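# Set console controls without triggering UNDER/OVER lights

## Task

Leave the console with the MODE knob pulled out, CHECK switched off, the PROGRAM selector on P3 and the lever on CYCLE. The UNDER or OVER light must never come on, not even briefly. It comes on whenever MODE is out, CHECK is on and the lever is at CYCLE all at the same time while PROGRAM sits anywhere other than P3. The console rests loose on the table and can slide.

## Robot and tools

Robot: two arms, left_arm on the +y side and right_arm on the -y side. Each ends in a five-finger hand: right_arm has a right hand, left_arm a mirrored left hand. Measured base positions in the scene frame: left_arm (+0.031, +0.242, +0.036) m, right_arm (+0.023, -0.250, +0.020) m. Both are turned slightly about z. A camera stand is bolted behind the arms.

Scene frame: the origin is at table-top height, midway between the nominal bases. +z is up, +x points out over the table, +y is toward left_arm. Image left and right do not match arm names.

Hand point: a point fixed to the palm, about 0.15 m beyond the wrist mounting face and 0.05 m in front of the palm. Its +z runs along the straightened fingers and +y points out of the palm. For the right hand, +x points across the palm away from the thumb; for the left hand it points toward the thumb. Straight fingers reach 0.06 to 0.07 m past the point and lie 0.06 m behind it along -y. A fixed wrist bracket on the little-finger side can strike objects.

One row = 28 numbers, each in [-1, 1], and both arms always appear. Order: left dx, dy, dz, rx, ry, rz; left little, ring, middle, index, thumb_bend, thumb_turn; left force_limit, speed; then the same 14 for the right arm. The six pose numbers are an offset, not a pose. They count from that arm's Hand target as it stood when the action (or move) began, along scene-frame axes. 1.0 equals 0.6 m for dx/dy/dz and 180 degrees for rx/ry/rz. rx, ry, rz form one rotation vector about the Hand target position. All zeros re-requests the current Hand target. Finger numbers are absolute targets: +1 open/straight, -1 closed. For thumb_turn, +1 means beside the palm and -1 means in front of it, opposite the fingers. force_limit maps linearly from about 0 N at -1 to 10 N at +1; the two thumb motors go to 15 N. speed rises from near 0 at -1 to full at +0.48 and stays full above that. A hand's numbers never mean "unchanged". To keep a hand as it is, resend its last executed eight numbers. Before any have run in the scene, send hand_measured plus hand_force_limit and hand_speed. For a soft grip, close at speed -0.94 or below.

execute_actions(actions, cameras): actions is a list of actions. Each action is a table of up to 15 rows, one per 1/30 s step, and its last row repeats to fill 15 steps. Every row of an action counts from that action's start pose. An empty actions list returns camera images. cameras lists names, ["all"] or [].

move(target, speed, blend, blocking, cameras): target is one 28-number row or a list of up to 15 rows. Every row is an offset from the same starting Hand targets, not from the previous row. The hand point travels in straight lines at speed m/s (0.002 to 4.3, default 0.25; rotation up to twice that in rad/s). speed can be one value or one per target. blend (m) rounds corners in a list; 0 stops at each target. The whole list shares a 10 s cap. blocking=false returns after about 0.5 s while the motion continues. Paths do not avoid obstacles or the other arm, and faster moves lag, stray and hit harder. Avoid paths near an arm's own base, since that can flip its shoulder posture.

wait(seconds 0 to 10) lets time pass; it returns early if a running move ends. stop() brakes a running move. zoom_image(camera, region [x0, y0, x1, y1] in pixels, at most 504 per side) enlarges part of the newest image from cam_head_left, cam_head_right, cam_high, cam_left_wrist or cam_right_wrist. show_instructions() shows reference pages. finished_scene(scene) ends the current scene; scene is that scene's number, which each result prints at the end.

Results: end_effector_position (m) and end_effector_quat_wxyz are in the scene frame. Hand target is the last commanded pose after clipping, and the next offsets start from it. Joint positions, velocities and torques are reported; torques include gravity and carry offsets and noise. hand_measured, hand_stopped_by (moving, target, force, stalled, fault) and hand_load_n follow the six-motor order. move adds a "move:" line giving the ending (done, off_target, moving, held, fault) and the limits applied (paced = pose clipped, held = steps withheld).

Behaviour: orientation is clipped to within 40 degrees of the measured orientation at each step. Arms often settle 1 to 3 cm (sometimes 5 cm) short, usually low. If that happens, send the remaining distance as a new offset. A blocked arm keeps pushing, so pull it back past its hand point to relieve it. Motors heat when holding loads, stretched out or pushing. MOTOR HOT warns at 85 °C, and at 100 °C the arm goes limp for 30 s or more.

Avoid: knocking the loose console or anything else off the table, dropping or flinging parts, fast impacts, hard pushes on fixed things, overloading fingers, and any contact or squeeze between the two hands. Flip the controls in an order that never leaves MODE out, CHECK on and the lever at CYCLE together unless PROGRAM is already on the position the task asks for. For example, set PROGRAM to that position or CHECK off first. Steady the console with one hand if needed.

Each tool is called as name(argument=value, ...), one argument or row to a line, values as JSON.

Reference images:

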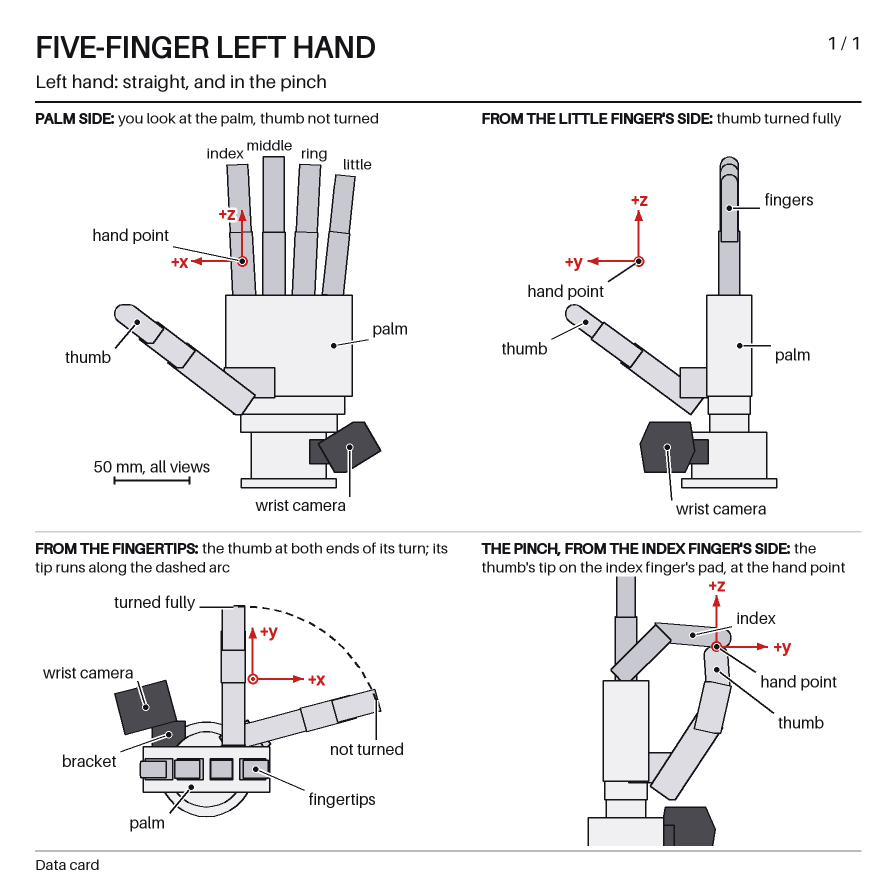

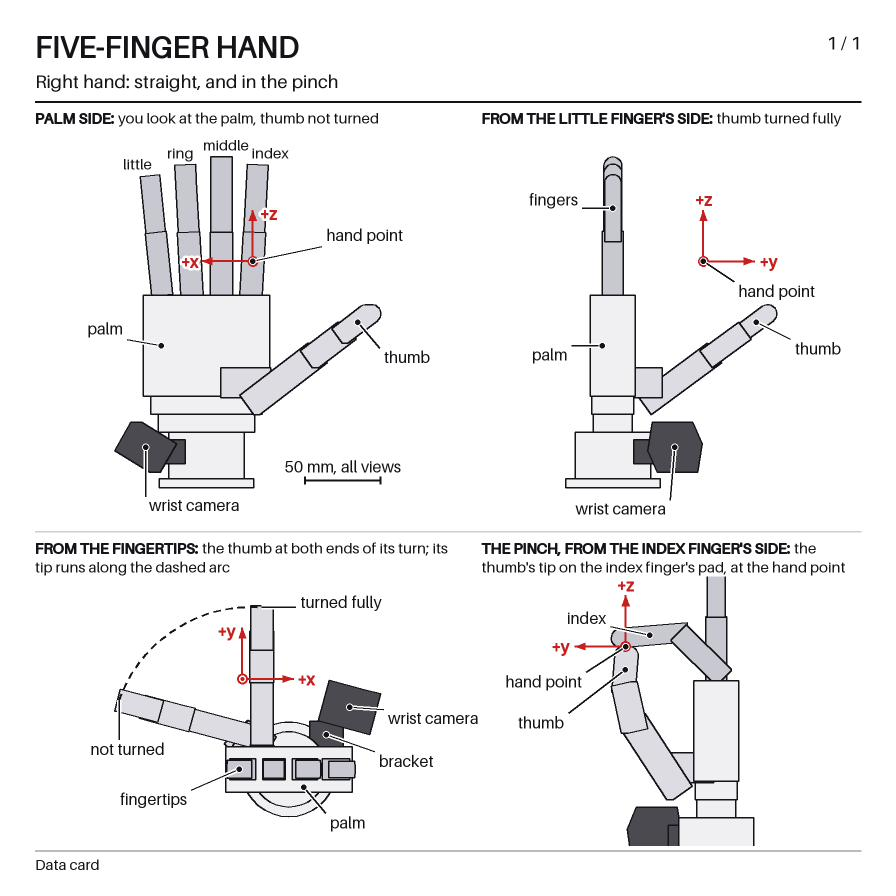

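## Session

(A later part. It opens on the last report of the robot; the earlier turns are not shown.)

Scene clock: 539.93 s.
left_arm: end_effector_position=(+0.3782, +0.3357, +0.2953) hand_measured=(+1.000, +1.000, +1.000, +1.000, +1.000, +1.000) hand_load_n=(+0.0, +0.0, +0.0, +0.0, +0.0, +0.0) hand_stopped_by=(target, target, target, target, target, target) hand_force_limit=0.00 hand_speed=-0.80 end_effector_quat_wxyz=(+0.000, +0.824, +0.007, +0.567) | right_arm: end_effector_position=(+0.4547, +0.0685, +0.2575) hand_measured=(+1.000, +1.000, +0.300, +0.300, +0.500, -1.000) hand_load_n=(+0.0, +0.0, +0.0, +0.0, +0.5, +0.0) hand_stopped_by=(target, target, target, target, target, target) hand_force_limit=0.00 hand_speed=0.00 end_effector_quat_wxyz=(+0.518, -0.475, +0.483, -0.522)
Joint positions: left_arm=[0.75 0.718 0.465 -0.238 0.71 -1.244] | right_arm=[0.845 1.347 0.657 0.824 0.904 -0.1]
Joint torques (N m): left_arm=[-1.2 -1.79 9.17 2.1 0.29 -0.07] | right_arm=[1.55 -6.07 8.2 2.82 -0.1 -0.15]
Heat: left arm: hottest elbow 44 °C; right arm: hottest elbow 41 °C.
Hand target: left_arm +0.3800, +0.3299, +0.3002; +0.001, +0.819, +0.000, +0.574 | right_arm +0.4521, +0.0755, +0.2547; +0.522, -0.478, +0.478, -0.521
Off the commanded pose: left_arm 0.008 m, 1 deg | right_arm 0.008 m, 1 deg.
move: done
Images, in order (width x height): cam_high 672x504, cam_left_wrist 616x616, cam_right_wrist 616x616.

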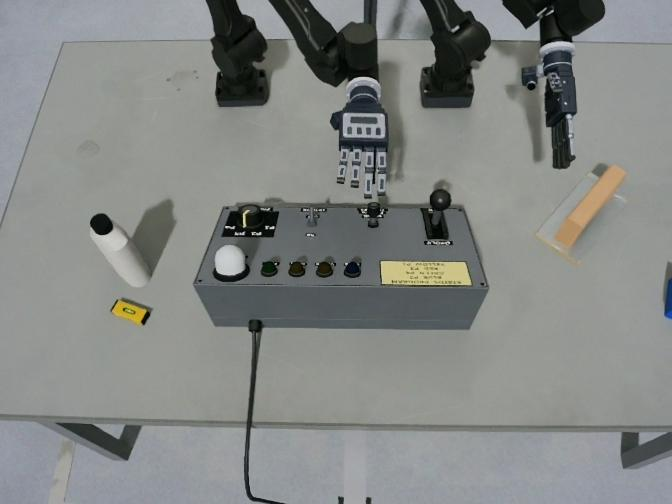

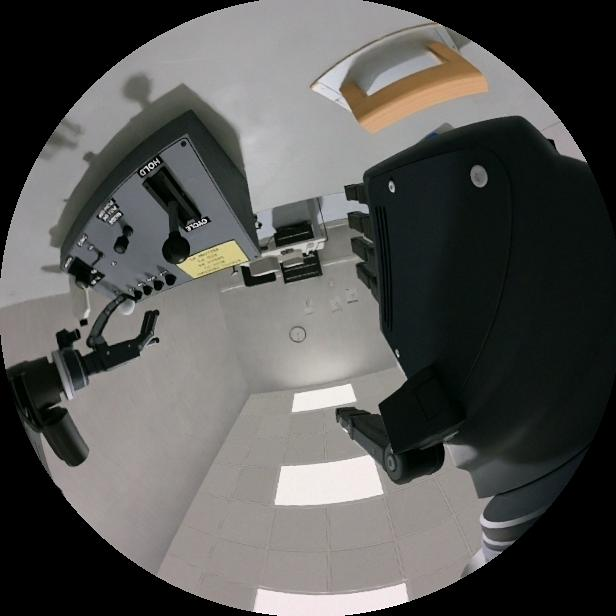

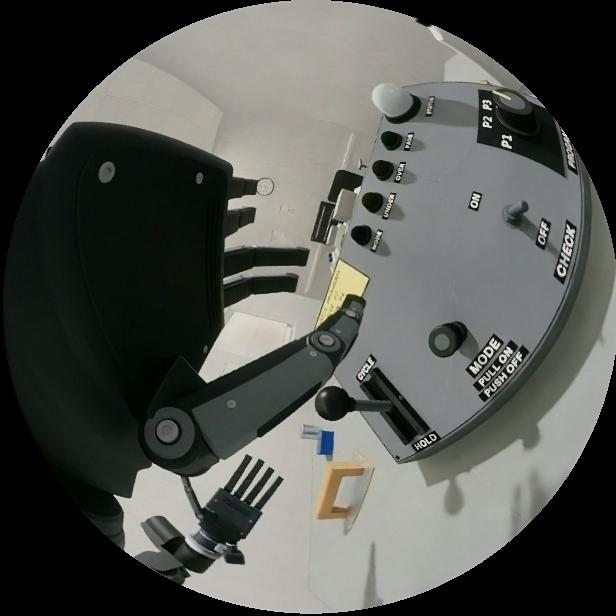

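move(
  target=[
    [0,0,0,0,0,0,1,1,1,1,1,1,0,-0.8,-0.0433,-0.004,-0.055,0,-0.0556,0,1,1,0.3,0.3,0.5,-1,0,0],
    [0,0,0,0,0,0,1,1,1,1,1,1,0,-0.8,-0.0085,-0.004,-0.14,0,-0.0556,0,1,1,0.3,0.3,0.5,-1,0,0],
  ],
  speed=[0.2,0.1],
  cameras=["cam_high","cam_left_wrist","cam_right_wrist"],
)

zoom_image(
  camera="cam_left_wrist",
  region=[70, 180, 210, 340],
)

zoom_image(
  camera="cam_high",
  region=[310, 150, 430, 240],
)

zoom_image(
  camera="cam_right_wrist",
  region=[300, 200, 520, 420],
)

Scene clock: 571.93 s.
left_arm: end_effector_position=(+0.3782, +0.3357, +0.2953) hand_measured=(+1.000, +1.000, +1.000, +1.000, +1.000, +1.000) hand_load_n=(+0.0, +0.0, +0.0, +0.0, +0.0, +0.0) hand_stopped_by=(target, target, target, target, target, target) hand_force_limit=0.00 hand_speed=-0.80 end_effector_quat_wxyz=(+0.000, +0.824, +0.007, +0.567) | right_arm: end_effector_position=(+0.4389, +0.0706, +0.1648) hand_measured=(+1.000, +1.000, +0.300, +0.300, +0.500, -1.000) hand_load_n=(+0.0, +0.0, +0.0, +0.0, +0.5, +0.0) hand_stopped_by=(target, target, target, target, target, target) hand_force_limit=0.00 hand_speed=0.00 end_effector_quat_wxyz=(+0.548, -0.454, +0.429, -0.557)
Joint positions: left_arm=[0.75 0.718 0.465 -0.238 0.71 -1.244] | right_arm=[0.884 1.738 0.535 1.557 0.884 -0.315]
Joint torques (N m): left_arm=[-0.56 -1.49 9.28 2.09 0.25 -0.09] | right_arm=[-0.15 -7.47 6.08 2.67 -0.32 0.05]
Heat: left arm: hottest elbow 44 °C; right arm: hottest elbow 40 °C.
Hand target: left_arm +0.3800, +0.3299, +0.3002; +0.001, +0.819, +0.000, +0.574 | right_arm +0.4470, +0.0729, +0.1706; +0.561, -0.430, +0.430, -0.561
Off the commanded pose: left_arm 0.008 m, 1 deg | right_arm 0.010 m, 3 deg.
joint sent to its limit (right arm) — joint 4 (wrist pitch), upper limit. The joint targets still meet the commanded pose.
move: off_target (right_arm)
Images, in order (width x height): cam_high 672x504, cam_left_wrist 616x616, cam_right_wrist 616x616.

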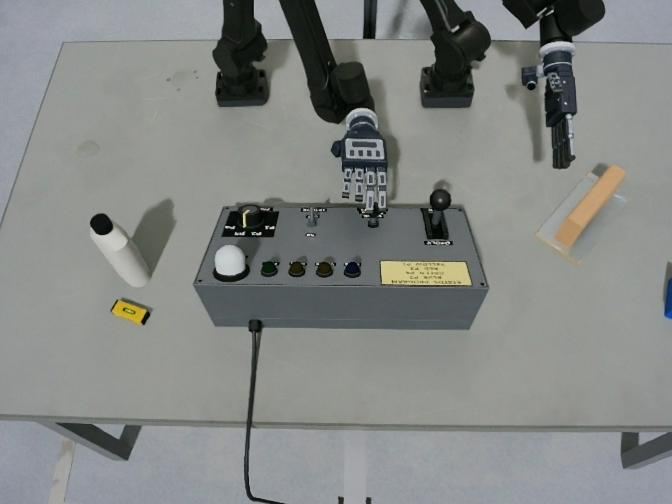

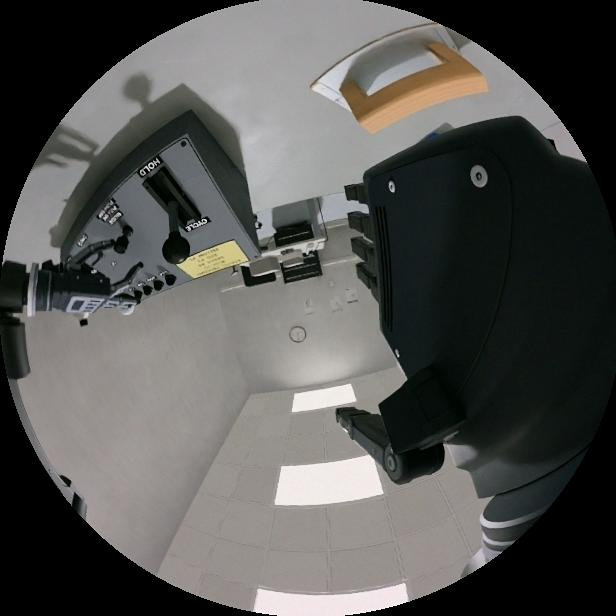

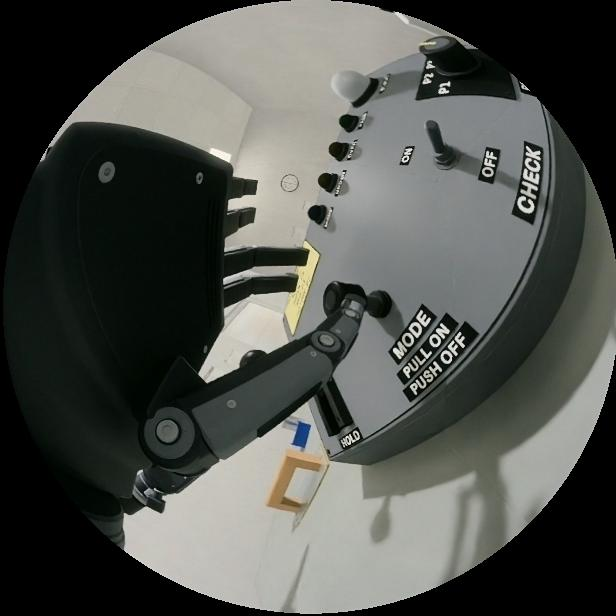

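Scaled by 3.150 from the camera's 616x616 image, which has a finer 880x880 frame.

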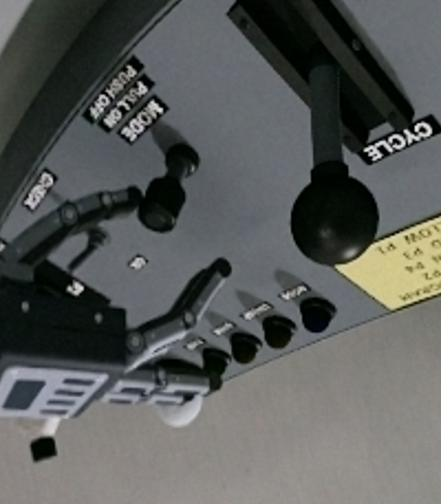

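Scaled by 4.200.

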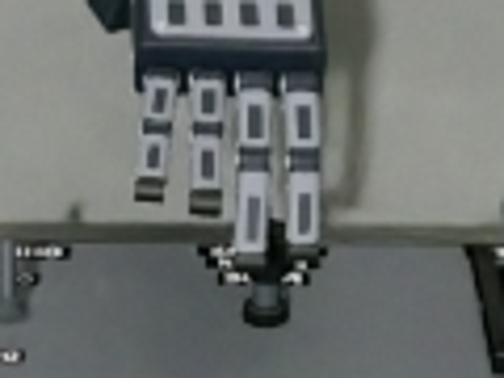

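Scaled by 2.291 from the camera's 616x616 image, which has a finer 880x880 frame.

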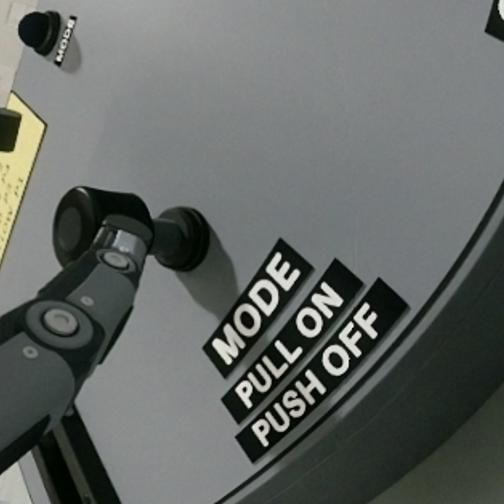

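move(
  target=[0,0,0,0,0,0,1,1,1,1,1,1,0,-0.8,0.0078,-0.0023,-0.056,0,0.028,0,1,1,0.3,0.3,0.5,-1,0,0],
  speed=0.08,
  cameras=["cam_high","cam_left_wrist","cam_right_wrist"],
)

zoom_image(
  camera="cam_left_wrist",
  region=[70, 180, 210, 340],
)

zoom_image(
  camera="cam_high",
  region=[310, 150, 430, 240],
)

zoom_image(
  camera="cam_right_wrist",
  region=[300, 200, 520, 420],
)

Scene clock: 606.87 s.
left_arm: end_effector_position=(+0.3782, +0.3357, +0.2953) hand_measured=(+1.000, +1.000, +1.000, +1.000, +1.000, +1.000) hand_load_n=(+0.0, +0.0, +0.0, +0.5, +0.0, +0.0) hand_stopped_by=(target, target, target, target, target, target) hand_force_limit=0.00 hand_speed=-0.80 end_effector_quat_wxyz=(+0.000, +0.824, +0.007, +0.567) | right_arm: end_effector_position=(+0.4423, +0.0703, +0.1389) hand_measured=(+1.000, +1.000, +0.300, +0.300, +0.500, -1.000) hand_load_n=(+0.0, -0.5, +0.0, +0.0, +0.0, +0.0) hand_stopped_by=(target, target, target, target, target, target) hand_force_limit=0.00 hand_speed=0.00 end_effector_quat_wxyz=(+0.545, -0.458, +0.448, -0.540)
Joint positions: left_arm=[0.75 0.718 0.465 -0.238 0.71 -1.244] | right_arm=[0.872 1.786 0.535 1.536 0.888 -0.23]
Joint torques (N m): left_arm=[-1.08 -1.03 9.29 2.22 0.24 -0.04] | right_arm=[-0.38 -7.65 5.93 1.21 -0.04 0.05]
Heat: left arm: hottest elbow 44 °C; right arm: hottest elbow 39 °C.
Hand target: left_arm +0.3800, +0.3299, +0.3002; +0.001, +0.819, +0.000, +0.574 | right_arm +0.4516, +0.0717, +0.1372; +0.542, -0.455, +0.455, -0.541
Off the commanded pose: left_arm 0.008 m, 1 deg | right_arm 0.010 m, 1 deg.
move: done
Images, in order (width x height): cam_high 672x504, cam_left_wrist 616x616, cam_right_wrist 616x616.

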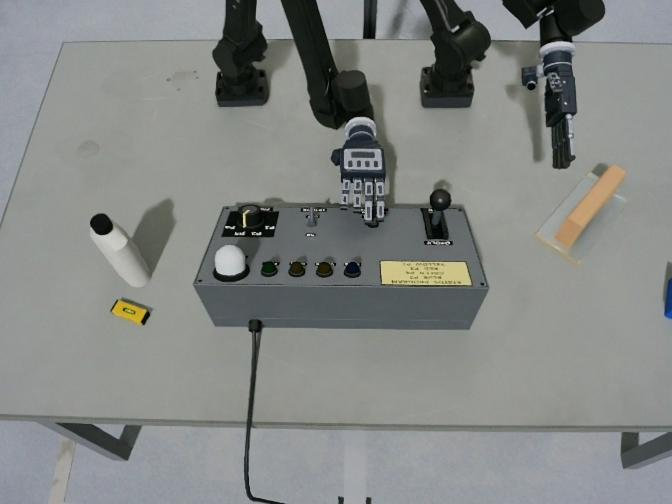

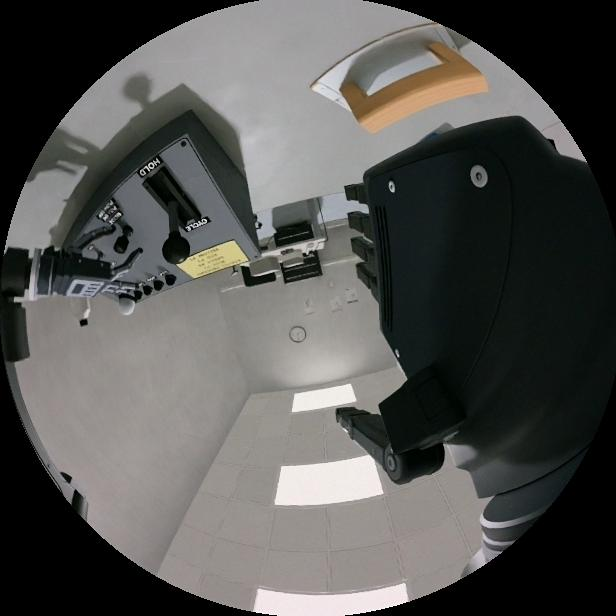

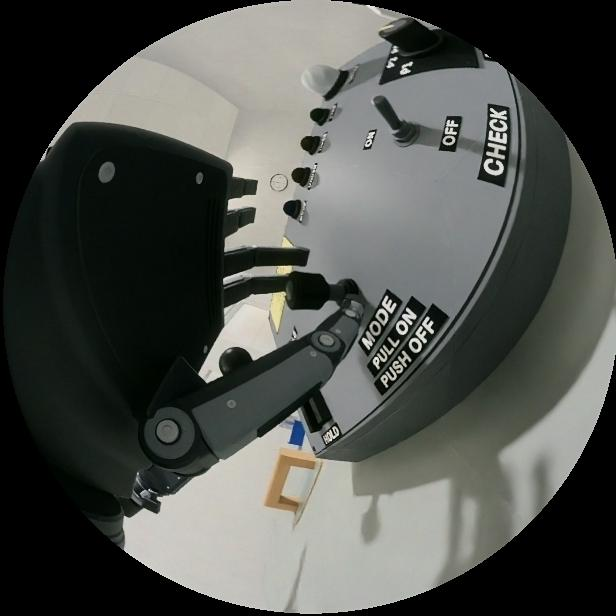

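Scaled by 3.150 from the camera's 616x616 image, which has a finer 880x880 frame.

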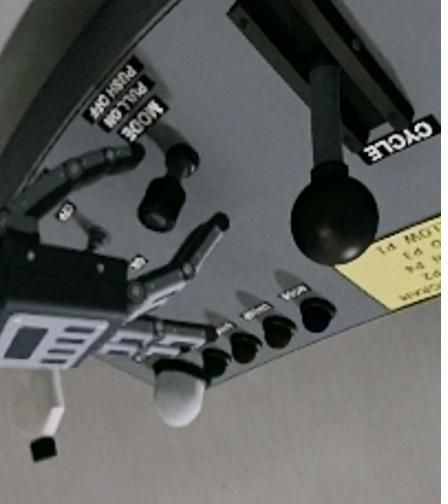

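Scaled by 4.200.

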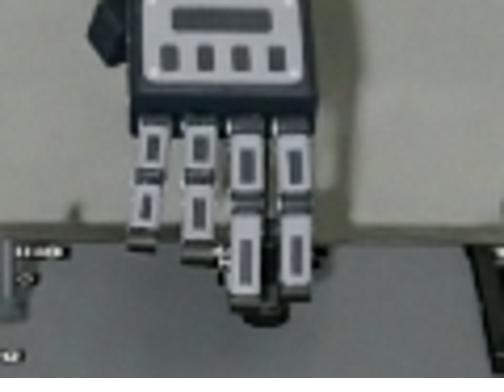

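Scaled by 2.291 from the camera's 616x616 image, which has a finer 880x880 frame.

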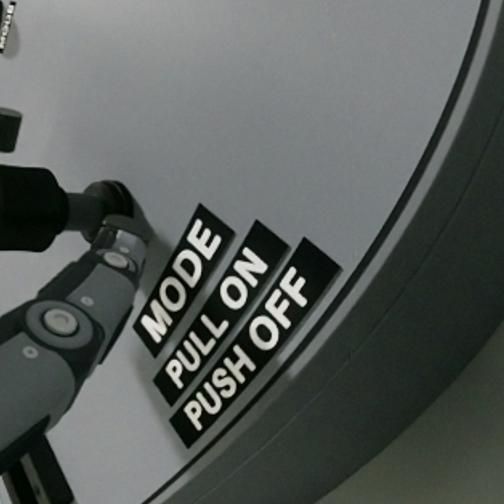

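move(
  target=[0,0,0,0,0,0,1,1,1,1,1,1,0,-0.8,0,0,0,0,0,0,1,1,-0.4,-0.4,-0.2,-1,0,-0.8],
  speed=0.05,
  cameras=["cam_high","cam_left_wrist","cam_right_wrist"],
)

zoom_image(
  camera="cam_left_wrist",
  region=[70, 180, 210, 340],
)

zoom_image(
  camera="cam_right_wrist",
  region=[200, 200, 420, 420],
)

Scene clock: 618.57 s.
left_arm: end_effector_position=(+0.3782, +0.3357, +0.2953) hand_measured=(+1.000, +1.000, +1.000, +1.000, +1.000, +1.000) hand_load_n=(+0.0, +0.0, +0.0, +0.0, +0.0, +0.0) hand_stopped_by=(target, target, target, target, target, target) hand_force_limit=0.00 hand_speed=-0.80 end_effector_quat_wxyz=(+0.000, +0.824, +0.007, +0.567) | right_arm: end_effector_position=(+0.4459, +0.0701, +0.1411) hand_measured=(+1.000, +1.000, -0.048, -0.010, +0.326, -1.000) hand_load_n=(+0.0, +0.0, +2.0, +4.5, +5.5, +0.5) hand_stopped_by=(target, target, force, force, force, target) hand_force_limit=0.00 hand_speed=-0.80 end_effector_quat_wxyz=(+0.546, -0.454, +0.452, -0.541)
Joint positions: left_arm=[0.75 0.718 0.465 -0.238 0.71 -1.244] | right_arm=[0.866 1.787 0.543 1.534 0.89 -0.226]
Joint torques (N m): left_arm=[-1.03 -1.9 9.24 2.13 0.29 -0.05] | right_arm=[-0.21 -8 5.34 1.22 -0.11 0.03]
Heat: left arm: hottest elbow 44 °C; right arm: hottest elbow 38 °C.
Hand target: left_arm +0.3800, +0.3299, +0.3002; +0.001, +0.819, +0.000, +0.574 | right_arm +0.4517, +0.0715, +0.1371; +0.542, -0.454, +0.455, -0.541
Off the commanded pose: left_arm 0.008 m, 1 deg | right_arm 0.007 m, 1 deg.
move: done
Images, in order (width x height): cam_high 672x504, cam_left_wrist 616x616, cam_right_wrist 616x616.

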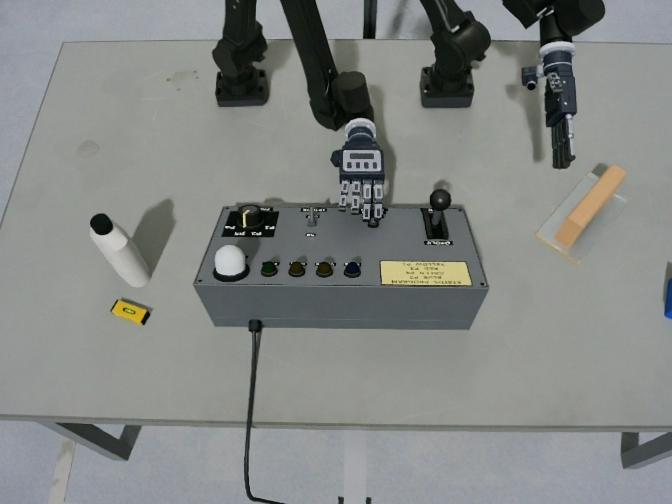

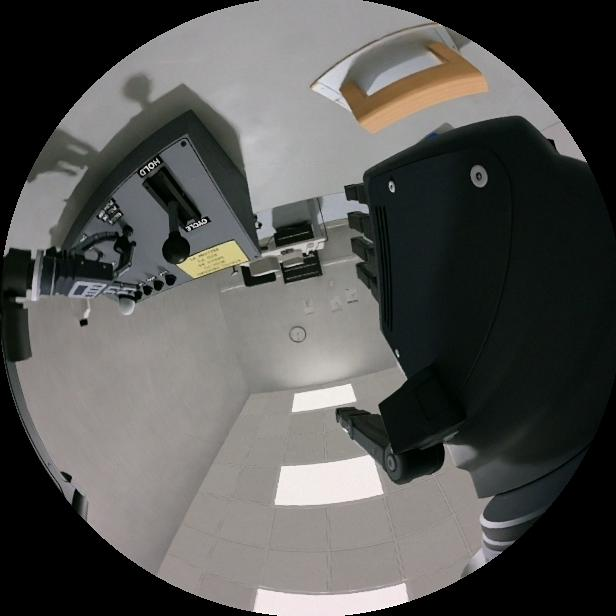

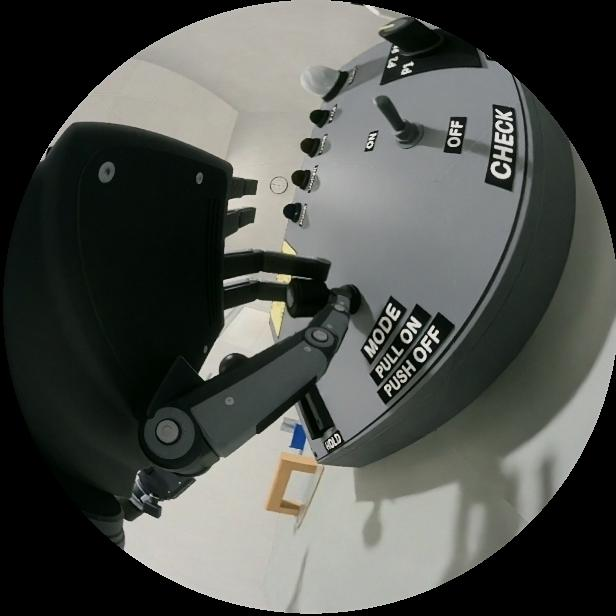

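Scaled by 3.150 from the camera's 616x616 image, which has a finer 880x880 frame.

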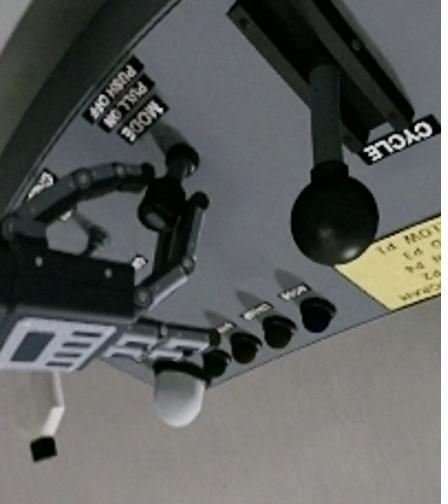

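Scaled by 2.291 from the camera's 616x616 image, which has a finer 880x880 frame.

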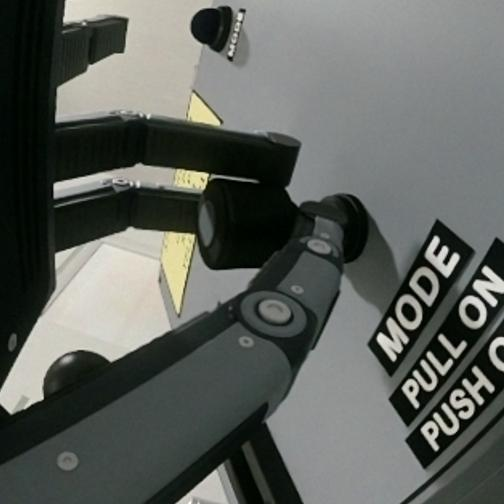

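move(
  target=[0,0,0,0,0,0,1,1,1,1,1,1,0,-0.8,-0.02,0,0.05,0,0,0,1,1,-0.4,-0.4,-0.2,-1,0,-0.8],
  speed=0.05,
  cameras=["cam_high","cam_left_wrist","cam_right_wrist"],
)

zoom_image(
  camera="cam_left_wrist",
  region=[70, 180, 210, 340],
)

zoom_image(
  camera="cam_right_wrist",
  region=[200, 200, 420, 420],
)

Scene clock: 628.83 s.
left_arm: end_effector_position=(+0.3782, +0.3357, +0.2953) hand_measured=(+1.000, +1.000, +1.000, +1.000, +1.000, +1.000) hand_load_n=(+0.0, +0.0, +0.0, +0.0, +0.0, +0.0) hand_stopped_by=(target, target, target, target, target, target) hand_force_limit=0.00 hand_speed=-0.80 end_effector_quat_wxyz=(+0.000, +0.824, +0.007, +0.567) | right_arm: end_effector_position=(+0.4425, +0.0617, +0.1556) hand_measured=(+1.000, +1.000, -0.048, -0.012, +0.324, -1.000) hand_load_n=(+0.0, +0.0, +0.0, +0.0, +1.5, -2.0) hand_stopped_by=(target, target, force, force, force, target) hand_force_limit=0.00 hand_speed=-0.80 end_effector_quat_wxyz=(+0.530, -0.458, +0.458, -0.548)
Joint positions: left_arm=[0.75 0.718 0.465 -0.238 0.71 -1.244] | right_arm=[0.87 1.703 0.531 1.441 0.92 -0.233]
Joint torques (N m): left_arm=[-0.44 -1.14 9.44 2.17 0.32 -0.03] | right_arm=[1.96 -9.76 5.52 1.31 -0.28 -0.06]
Heat: left arm: hottest elbow 44 °C; right arm: hottest elbow 37 °C.
Hand target: left_arm +0.3800, +0.3299, +0.3002; +0.001, +0.819, +0.000, +0.574 | right_arm +0.4397, +0.0716, +0.1672; +0.542, -0.454, +0.455, -0.541
Off the commanded pose: left_arm 0.008 m, 1 deg | right_arm 0.015 m, 2 deg.
move: off_target (right_arm)
Images, in order (width x height): cam_high 672x504, cam_left_wrist 616x616, cam_right_wrist 616x616.

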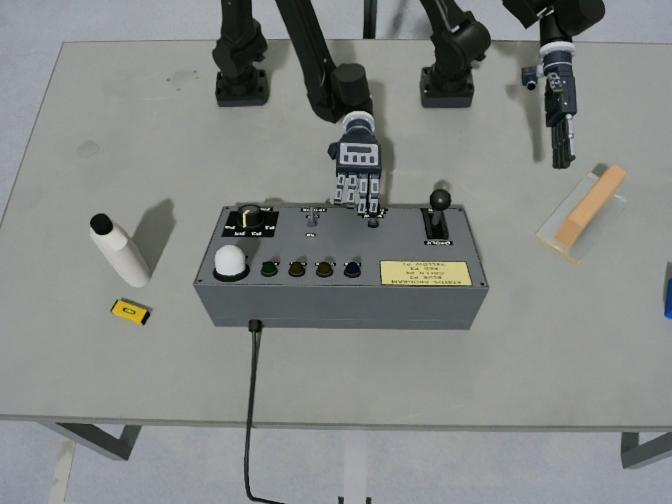

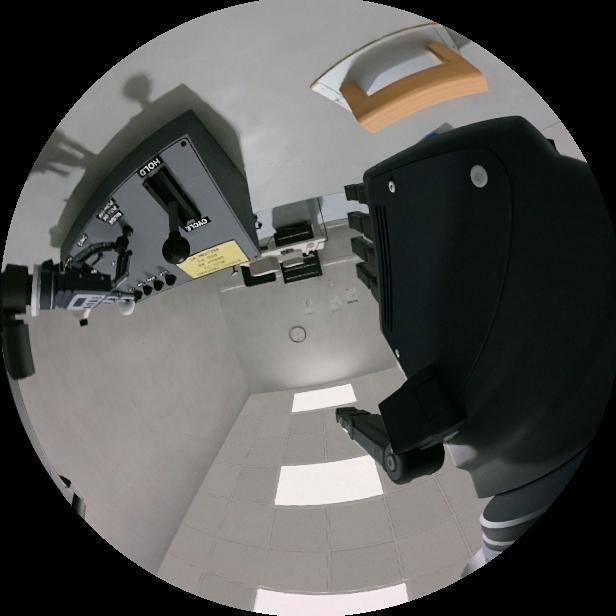

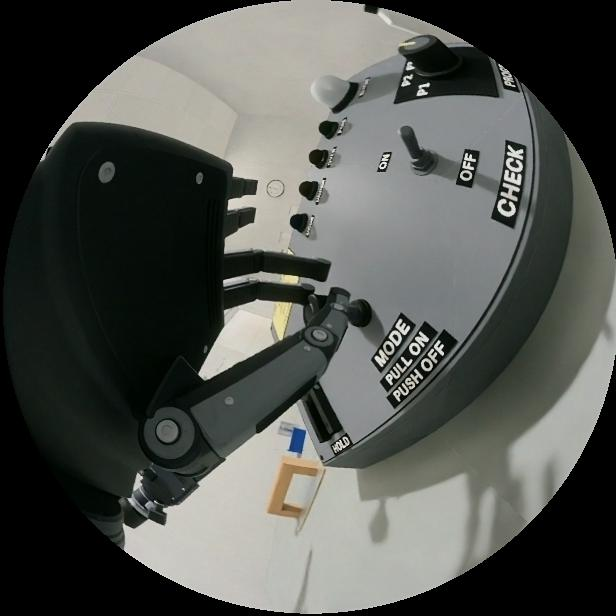

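Scaled by 3.150 from the camera's 616x616 image, which has a finer 880x880 frame.

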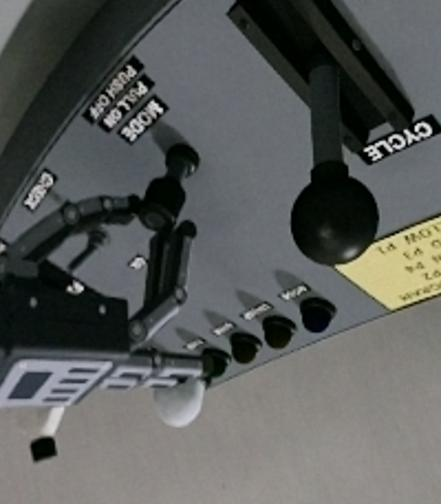

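Scaled by 2.291 from the camera's 616x616 image, which has a finer 880x880 frame.

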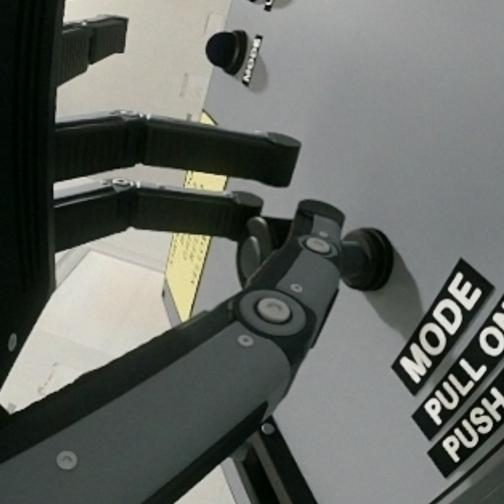

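move(
  target=[
    [0,0,0,0,0,0,1,1,1,1,1,1,0,-0.8,0,0,0,0,0,0,1,1,0.4,0.4,0.5,-1,0,-0.3],
    [0,0,0,0,0,0,1,1,1,1,1,1,0,-0.8,0.003,0.0007,-0.03,0,0,0,1,1,0.4,0.4,0.1,-1,0,-0.3],
    [0,0,0,0,0,0,1,1,1,1,1,1,0,-0.8,0.0205,0.0007,-0.0777,0,0,0,1,1,0.4,0.4,0.1,-1,0,-0.3],
  ],
  speed=0.08,
  cameras=["cam_high","cam_left_wrist","cam_right_wrist"],
)

zoom_image(
  camera="cam_left_wrist",
  region=[70, 180, 210, 340],
)

zoom_image(
  camera="cam_right_wrist",
  region=[200, 200, 420, 420],
)

Scene clock: 681.93 s.
left_arm: end_effector_position=(+0.3782, +0.3357, +0.2953) hand_measured=(+1.000, +1.000, +1.000, +1.000, +1.000, +1.000) hand_load_n=(+0.0, +0.0, +0.0, +0.0, +0.0, +0.0) hand_stopped_by=(target, target, target, target, target, target) hand_force_limit=0.00 hand_speed=-0.80 end_effector_quat_wxyz=(+0.000, +0.824, +0.007, +0.567) | right_arm: end_effector_position=(+0.4434, +0.0691, +0.1166) hand_measured=(+1.000, +1.000, +0.400, +0.400, +0.100, -1.000) hand_load_n=(+0.0, +0.0, +0.0, +0.0, +0.0, +0.0) hand_stopped_by=(target, target, target, target, target, target) hand_force_limit=0.00 hand_speed=-0.30 end_effector_quat_wxyz=(+0.533, -0.469, +0.450, -0.542)
Joint positions: left_arm=[0.75 0.718 0.465 -0.238 0.71 -1.244] | right_arm=[0.87 1.844 0.54 1.555 0.894 -0.227]
Joint torques (N m): left_arm=[-1.61 -1.38 9.39 2.37 0.27 -0.05] | right_arm=[-0.26 -7.65 5.45 2.82 -0.24 0.06]
Heat: left arm: hottest elbow 44 °C; right arm: hottest elbow 36 °C.
Hand target: left_arm +0.3800, +0.3299, +0.3002; +0.001, +0.819, +0.000, +0.574 | right_arm +0.4520, +0.0721, +0.1205; +0.542, -0.454, +0.455, -0.541
Off the commanded pose: left_arm 0.008 m, 1 deg | right_arm 0.010 m, 2 deg.
move: done
Images, in order (width x height): cam_high 672x504, cam_left_wrist 616x616, cam_right_wrist 616x616.

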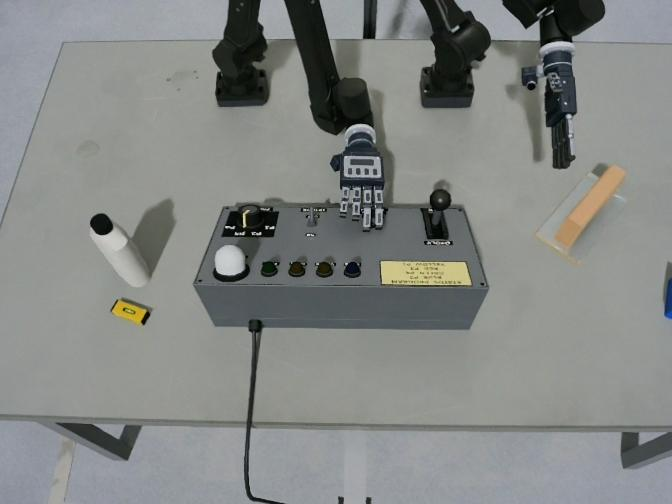

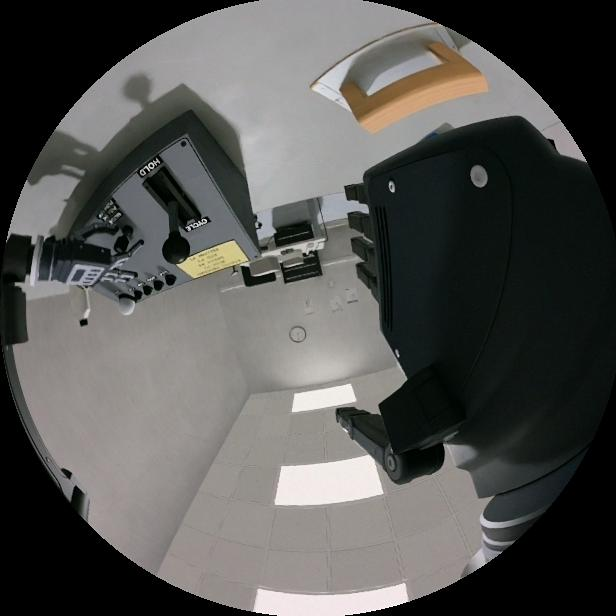

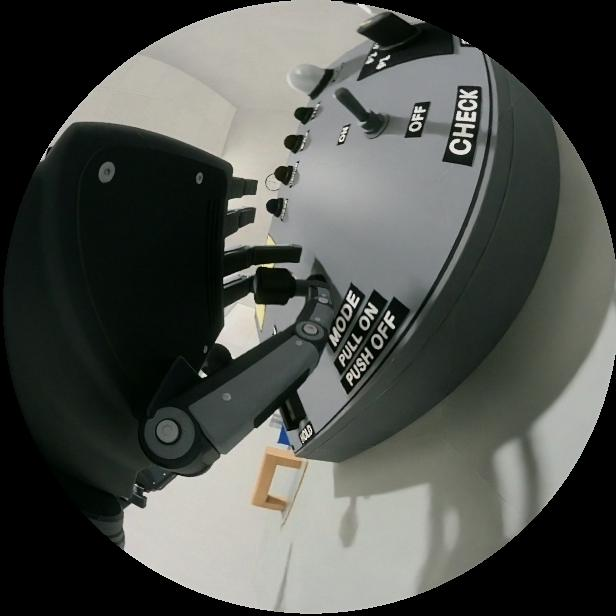

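Scaled by 3.150 from the camera's 616x616 image, which has a finer 880x880 frame.

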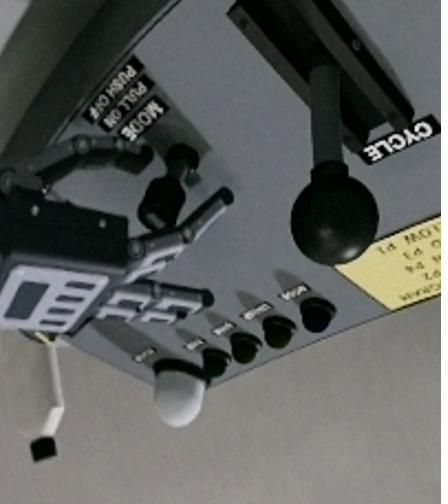

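Scaled by 2.291 from the camera's 616x616 image, which has a finer 880x880 frame.

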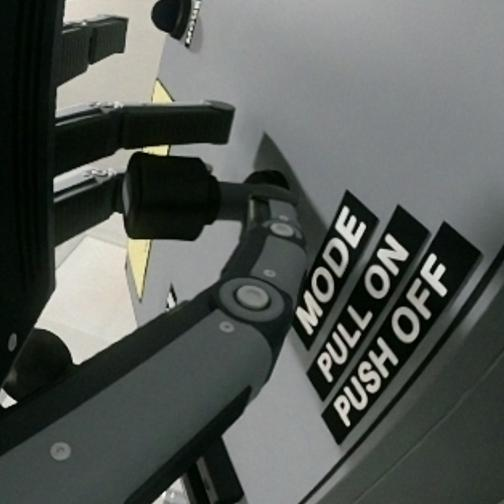

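move(
  target=[0,0,0,0,0,0,1,1,1,1,1,1,0,-0.8,0.0233,0,0.0117,0,0,0,1,1,0.4,0.4,0.1,-1,0,-0.3],
  speed=0.05,
  cameras=["cam_left_wrist","cam_right_wrist"],
)

zoom_image(
  camera="cam_left_wrist",
  region=[70, 180, 210, 340],
)

zoom_image(
  camera="cam_right_wrist",
  region=[200, 200, 420, 420],
)

Scene clock: 695.93 s.
left_arm: end_effector_position=(+0.3782, +0.3357, +0.2953) hand_measured=(+1.000, +1.000, +1.000, +1.000, +1.000, +1.000) hand_load_n=(+0.0, +0.0, +0.0, +0.0, +0.0, -0.5) hand_stopped_by=(target, target, target, target, target, target) hand_force_limit=0.00 hand_speed=-0.80 end_effector_quat_wxyz=(+0.000, +0.824, +0.007, +0.567) | right_arm: end_effector_position=(+0.4548, +0.0695, +0.1218) hand_measured=(+1.000, +1.000, +0.400, +0.400, +0.100, -1.000) hand_load_n=(+0.0, +0.0, +0.0, +0.0, -1.0, -0.5) hand_stopped_by=(target, target, target, target, target, target) hand_force_limit=0.00 hand_speed=-0.30 end_effector_quat_wxyz=(+0.539, -0.463, +0.450, -0.541)
Joint positions: left_arm=[0.75 0.718 0.465 -0.238 0.71 -1.244] | right_arm=[0.845 1.844 0.559 1.547 0.867 -0.218]
Joint torques (N m): left_arm=[-0.73 -1.49 9.24 2.24 0.33 -0.07] | right_arm=[-0.56 -9.52 5.87 1.16 -0.29 0.06]
Heat: left arm: hottest elbow 44 °C; right arm: hottest elbow 36 °C.
Hand target: left_arm +0.3800, +0.3299, +0.3002; +0.001, +0.819, +0.000, +0.574 | right_arm +0.4660, +0.0720, +0.1275; +0.542, -0.454, +0.455, -0.541
Off the commanded pose: left_arm 0.008 m, 1 deg | right_arm 0.013 m, 1 deg.
move: off_target (right_arm)
Images, in order (width x height): cam_left_wrist 616x616, cam_right_wrist 616x616.

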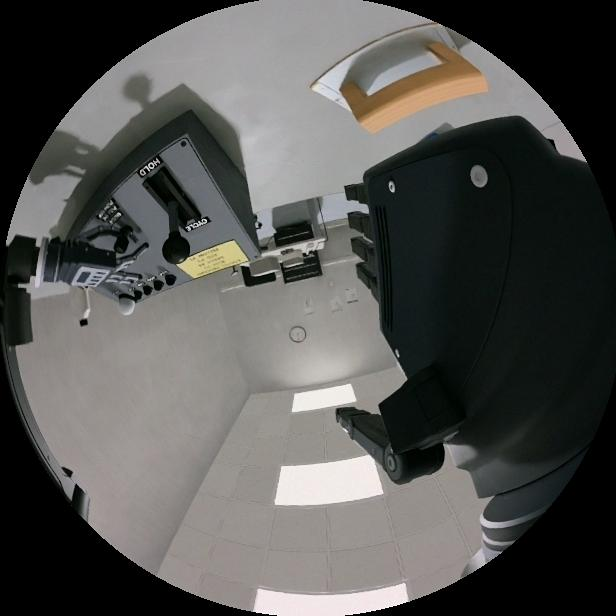

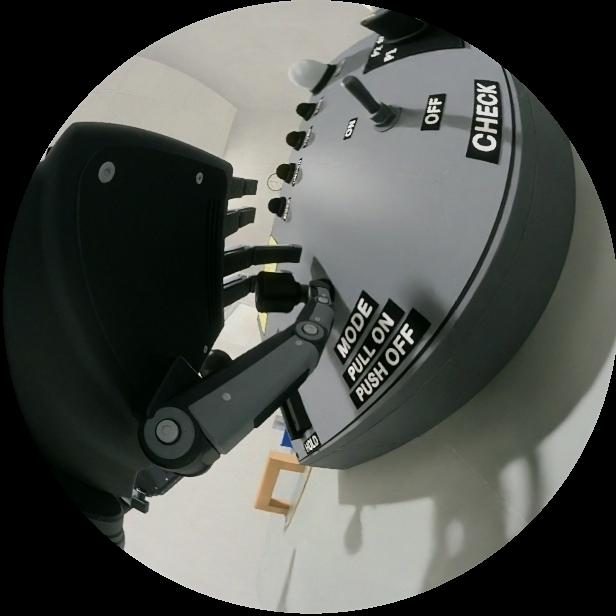

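Scaled by 3.150 from the camera's 616x616 image, which has a finer 880x880 frame.

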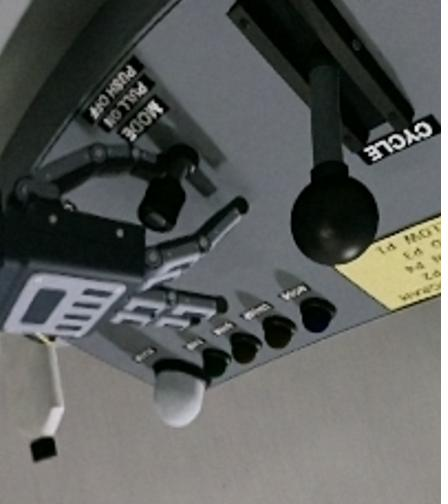

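Scaled by 2.291 from the camera's 616x616 image, which has a finer 880x880 frame.

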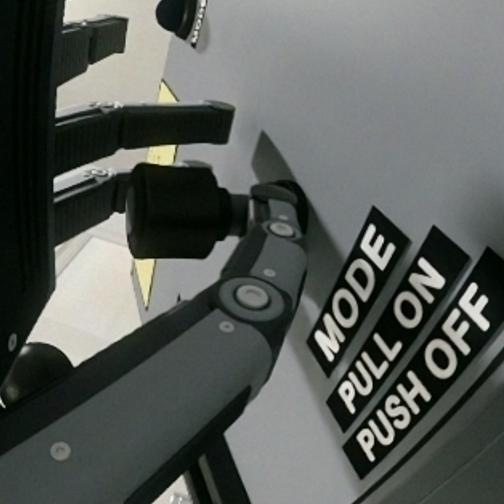

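move(
  target=[0,0,0,0,0,0,1,1,1,1,1,1,0,-0.8,0,0,0,0,0,0,1,1,-0.6,-0.6,0,-1,0.1,-0.7],
  speed=0.05,
  cameras=["cam_left_wrist","cam_right_wrist"],
)

zoom_image(
  camera="cam_left_wrist",
  region=[70, 180, 210, 340],
)

zoom_image(
  camera="cam_right_wrist",
  region=[200, 200, 420, 420],
)

Scene clock: 702.10 s.
left_arm: end_effector_position=(+0.3782, +0.3357, +0.2953) hand_measured=(+1.000, +1.000, +1.000, +1.000, +1.000, +1.000) hand_load_n=(+0.0, +0.0, +0.0, +0.0, +0.0, +0.0) hand_stopped_by=(target, target, target, target, target, target) hand_force_limit=0.00 hand_speed=-0.80 end_effector_quat_wxyz=(+0.000, +0.824, +0.007, +0.567) | right_arm: end_effector_position=(+0.4548, +0.0697, +0.1204) hand_measured=(+1.000, +1.000, +0.266, +0.018, +0.024, -1.000) hand_load_n=(+0.0, +0.0, +3.0, +11.0, +9.5, -0.5) hand_stopped_by=(target, target, force, force, force, target) hand_force_limit=0.10 hand_speed=-0.70 end_effector_quat_wxyz=(+0.537, -0.466, +0.449, -0.541)
Joint positions: left_arm=[0.75 0.718 0.465 -0.238 0.71 -1.244] | right_arm=[0.845 1.844 0.559 1.54 0.866 -0.218]
Joint torques (N m): left_arm=[-1.61 -1.32 9.2 2.21 0.32 -0.03] | right_arm=[-0.67 -9.29 5.83 1.31 -0.25 0.05]
Heat: left arm: hottest elbow 44 °C; right arm: hottest elbow 36 °C.
Hand target: left_arm +0.3800, +0.3299, +0.3002; +0.001, +0.819, +0.000, +0.574 | right_arm +0.4660, +0.0720, +0.1277; +0.542, -0.454, +0.455, -0.541
Off the commanded pose: left_arm 0.008 m, 1 deg | right_arm 0.014 m, 2 deg.
move: off_target (right_arm)
Images, in order (width x height): cam_left_wrist 616x616, cam_right_wrist 616x616.

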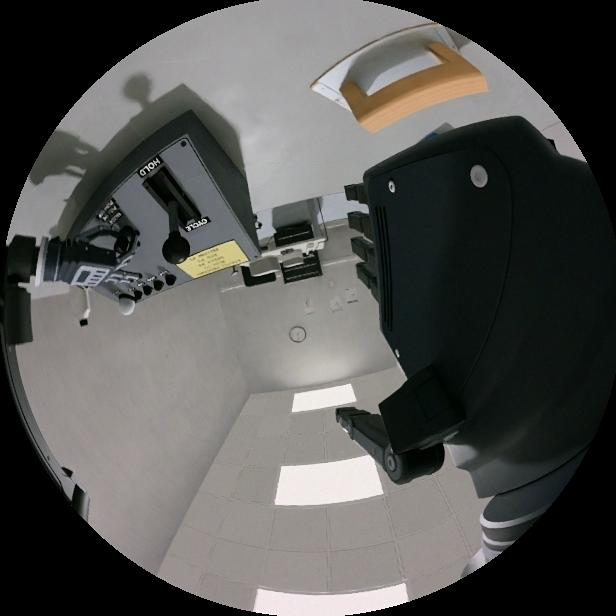

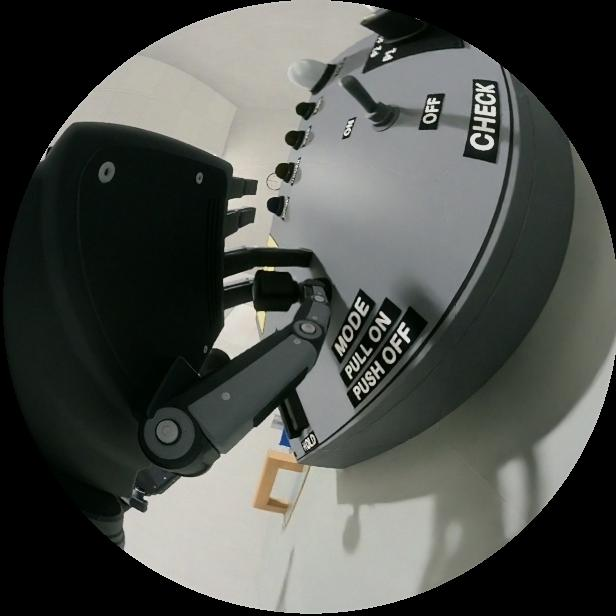

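Scaled by 3.150 from the camera's 616x616 image, which has a finer 880x880 frame.

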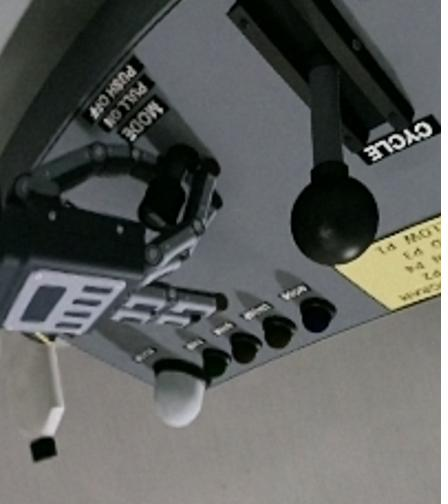

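Scaled by 2.291 from the camera's 616x616 image, which has a finer 880x880 frame.

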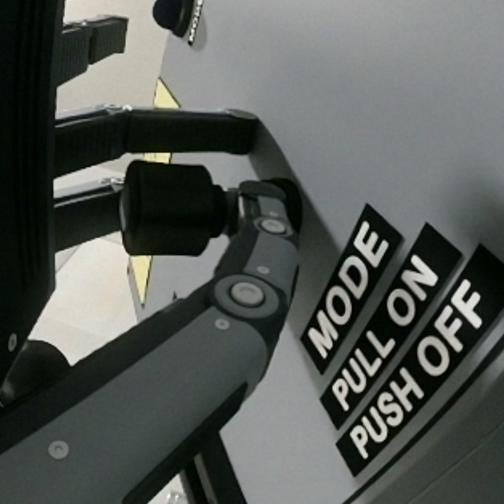

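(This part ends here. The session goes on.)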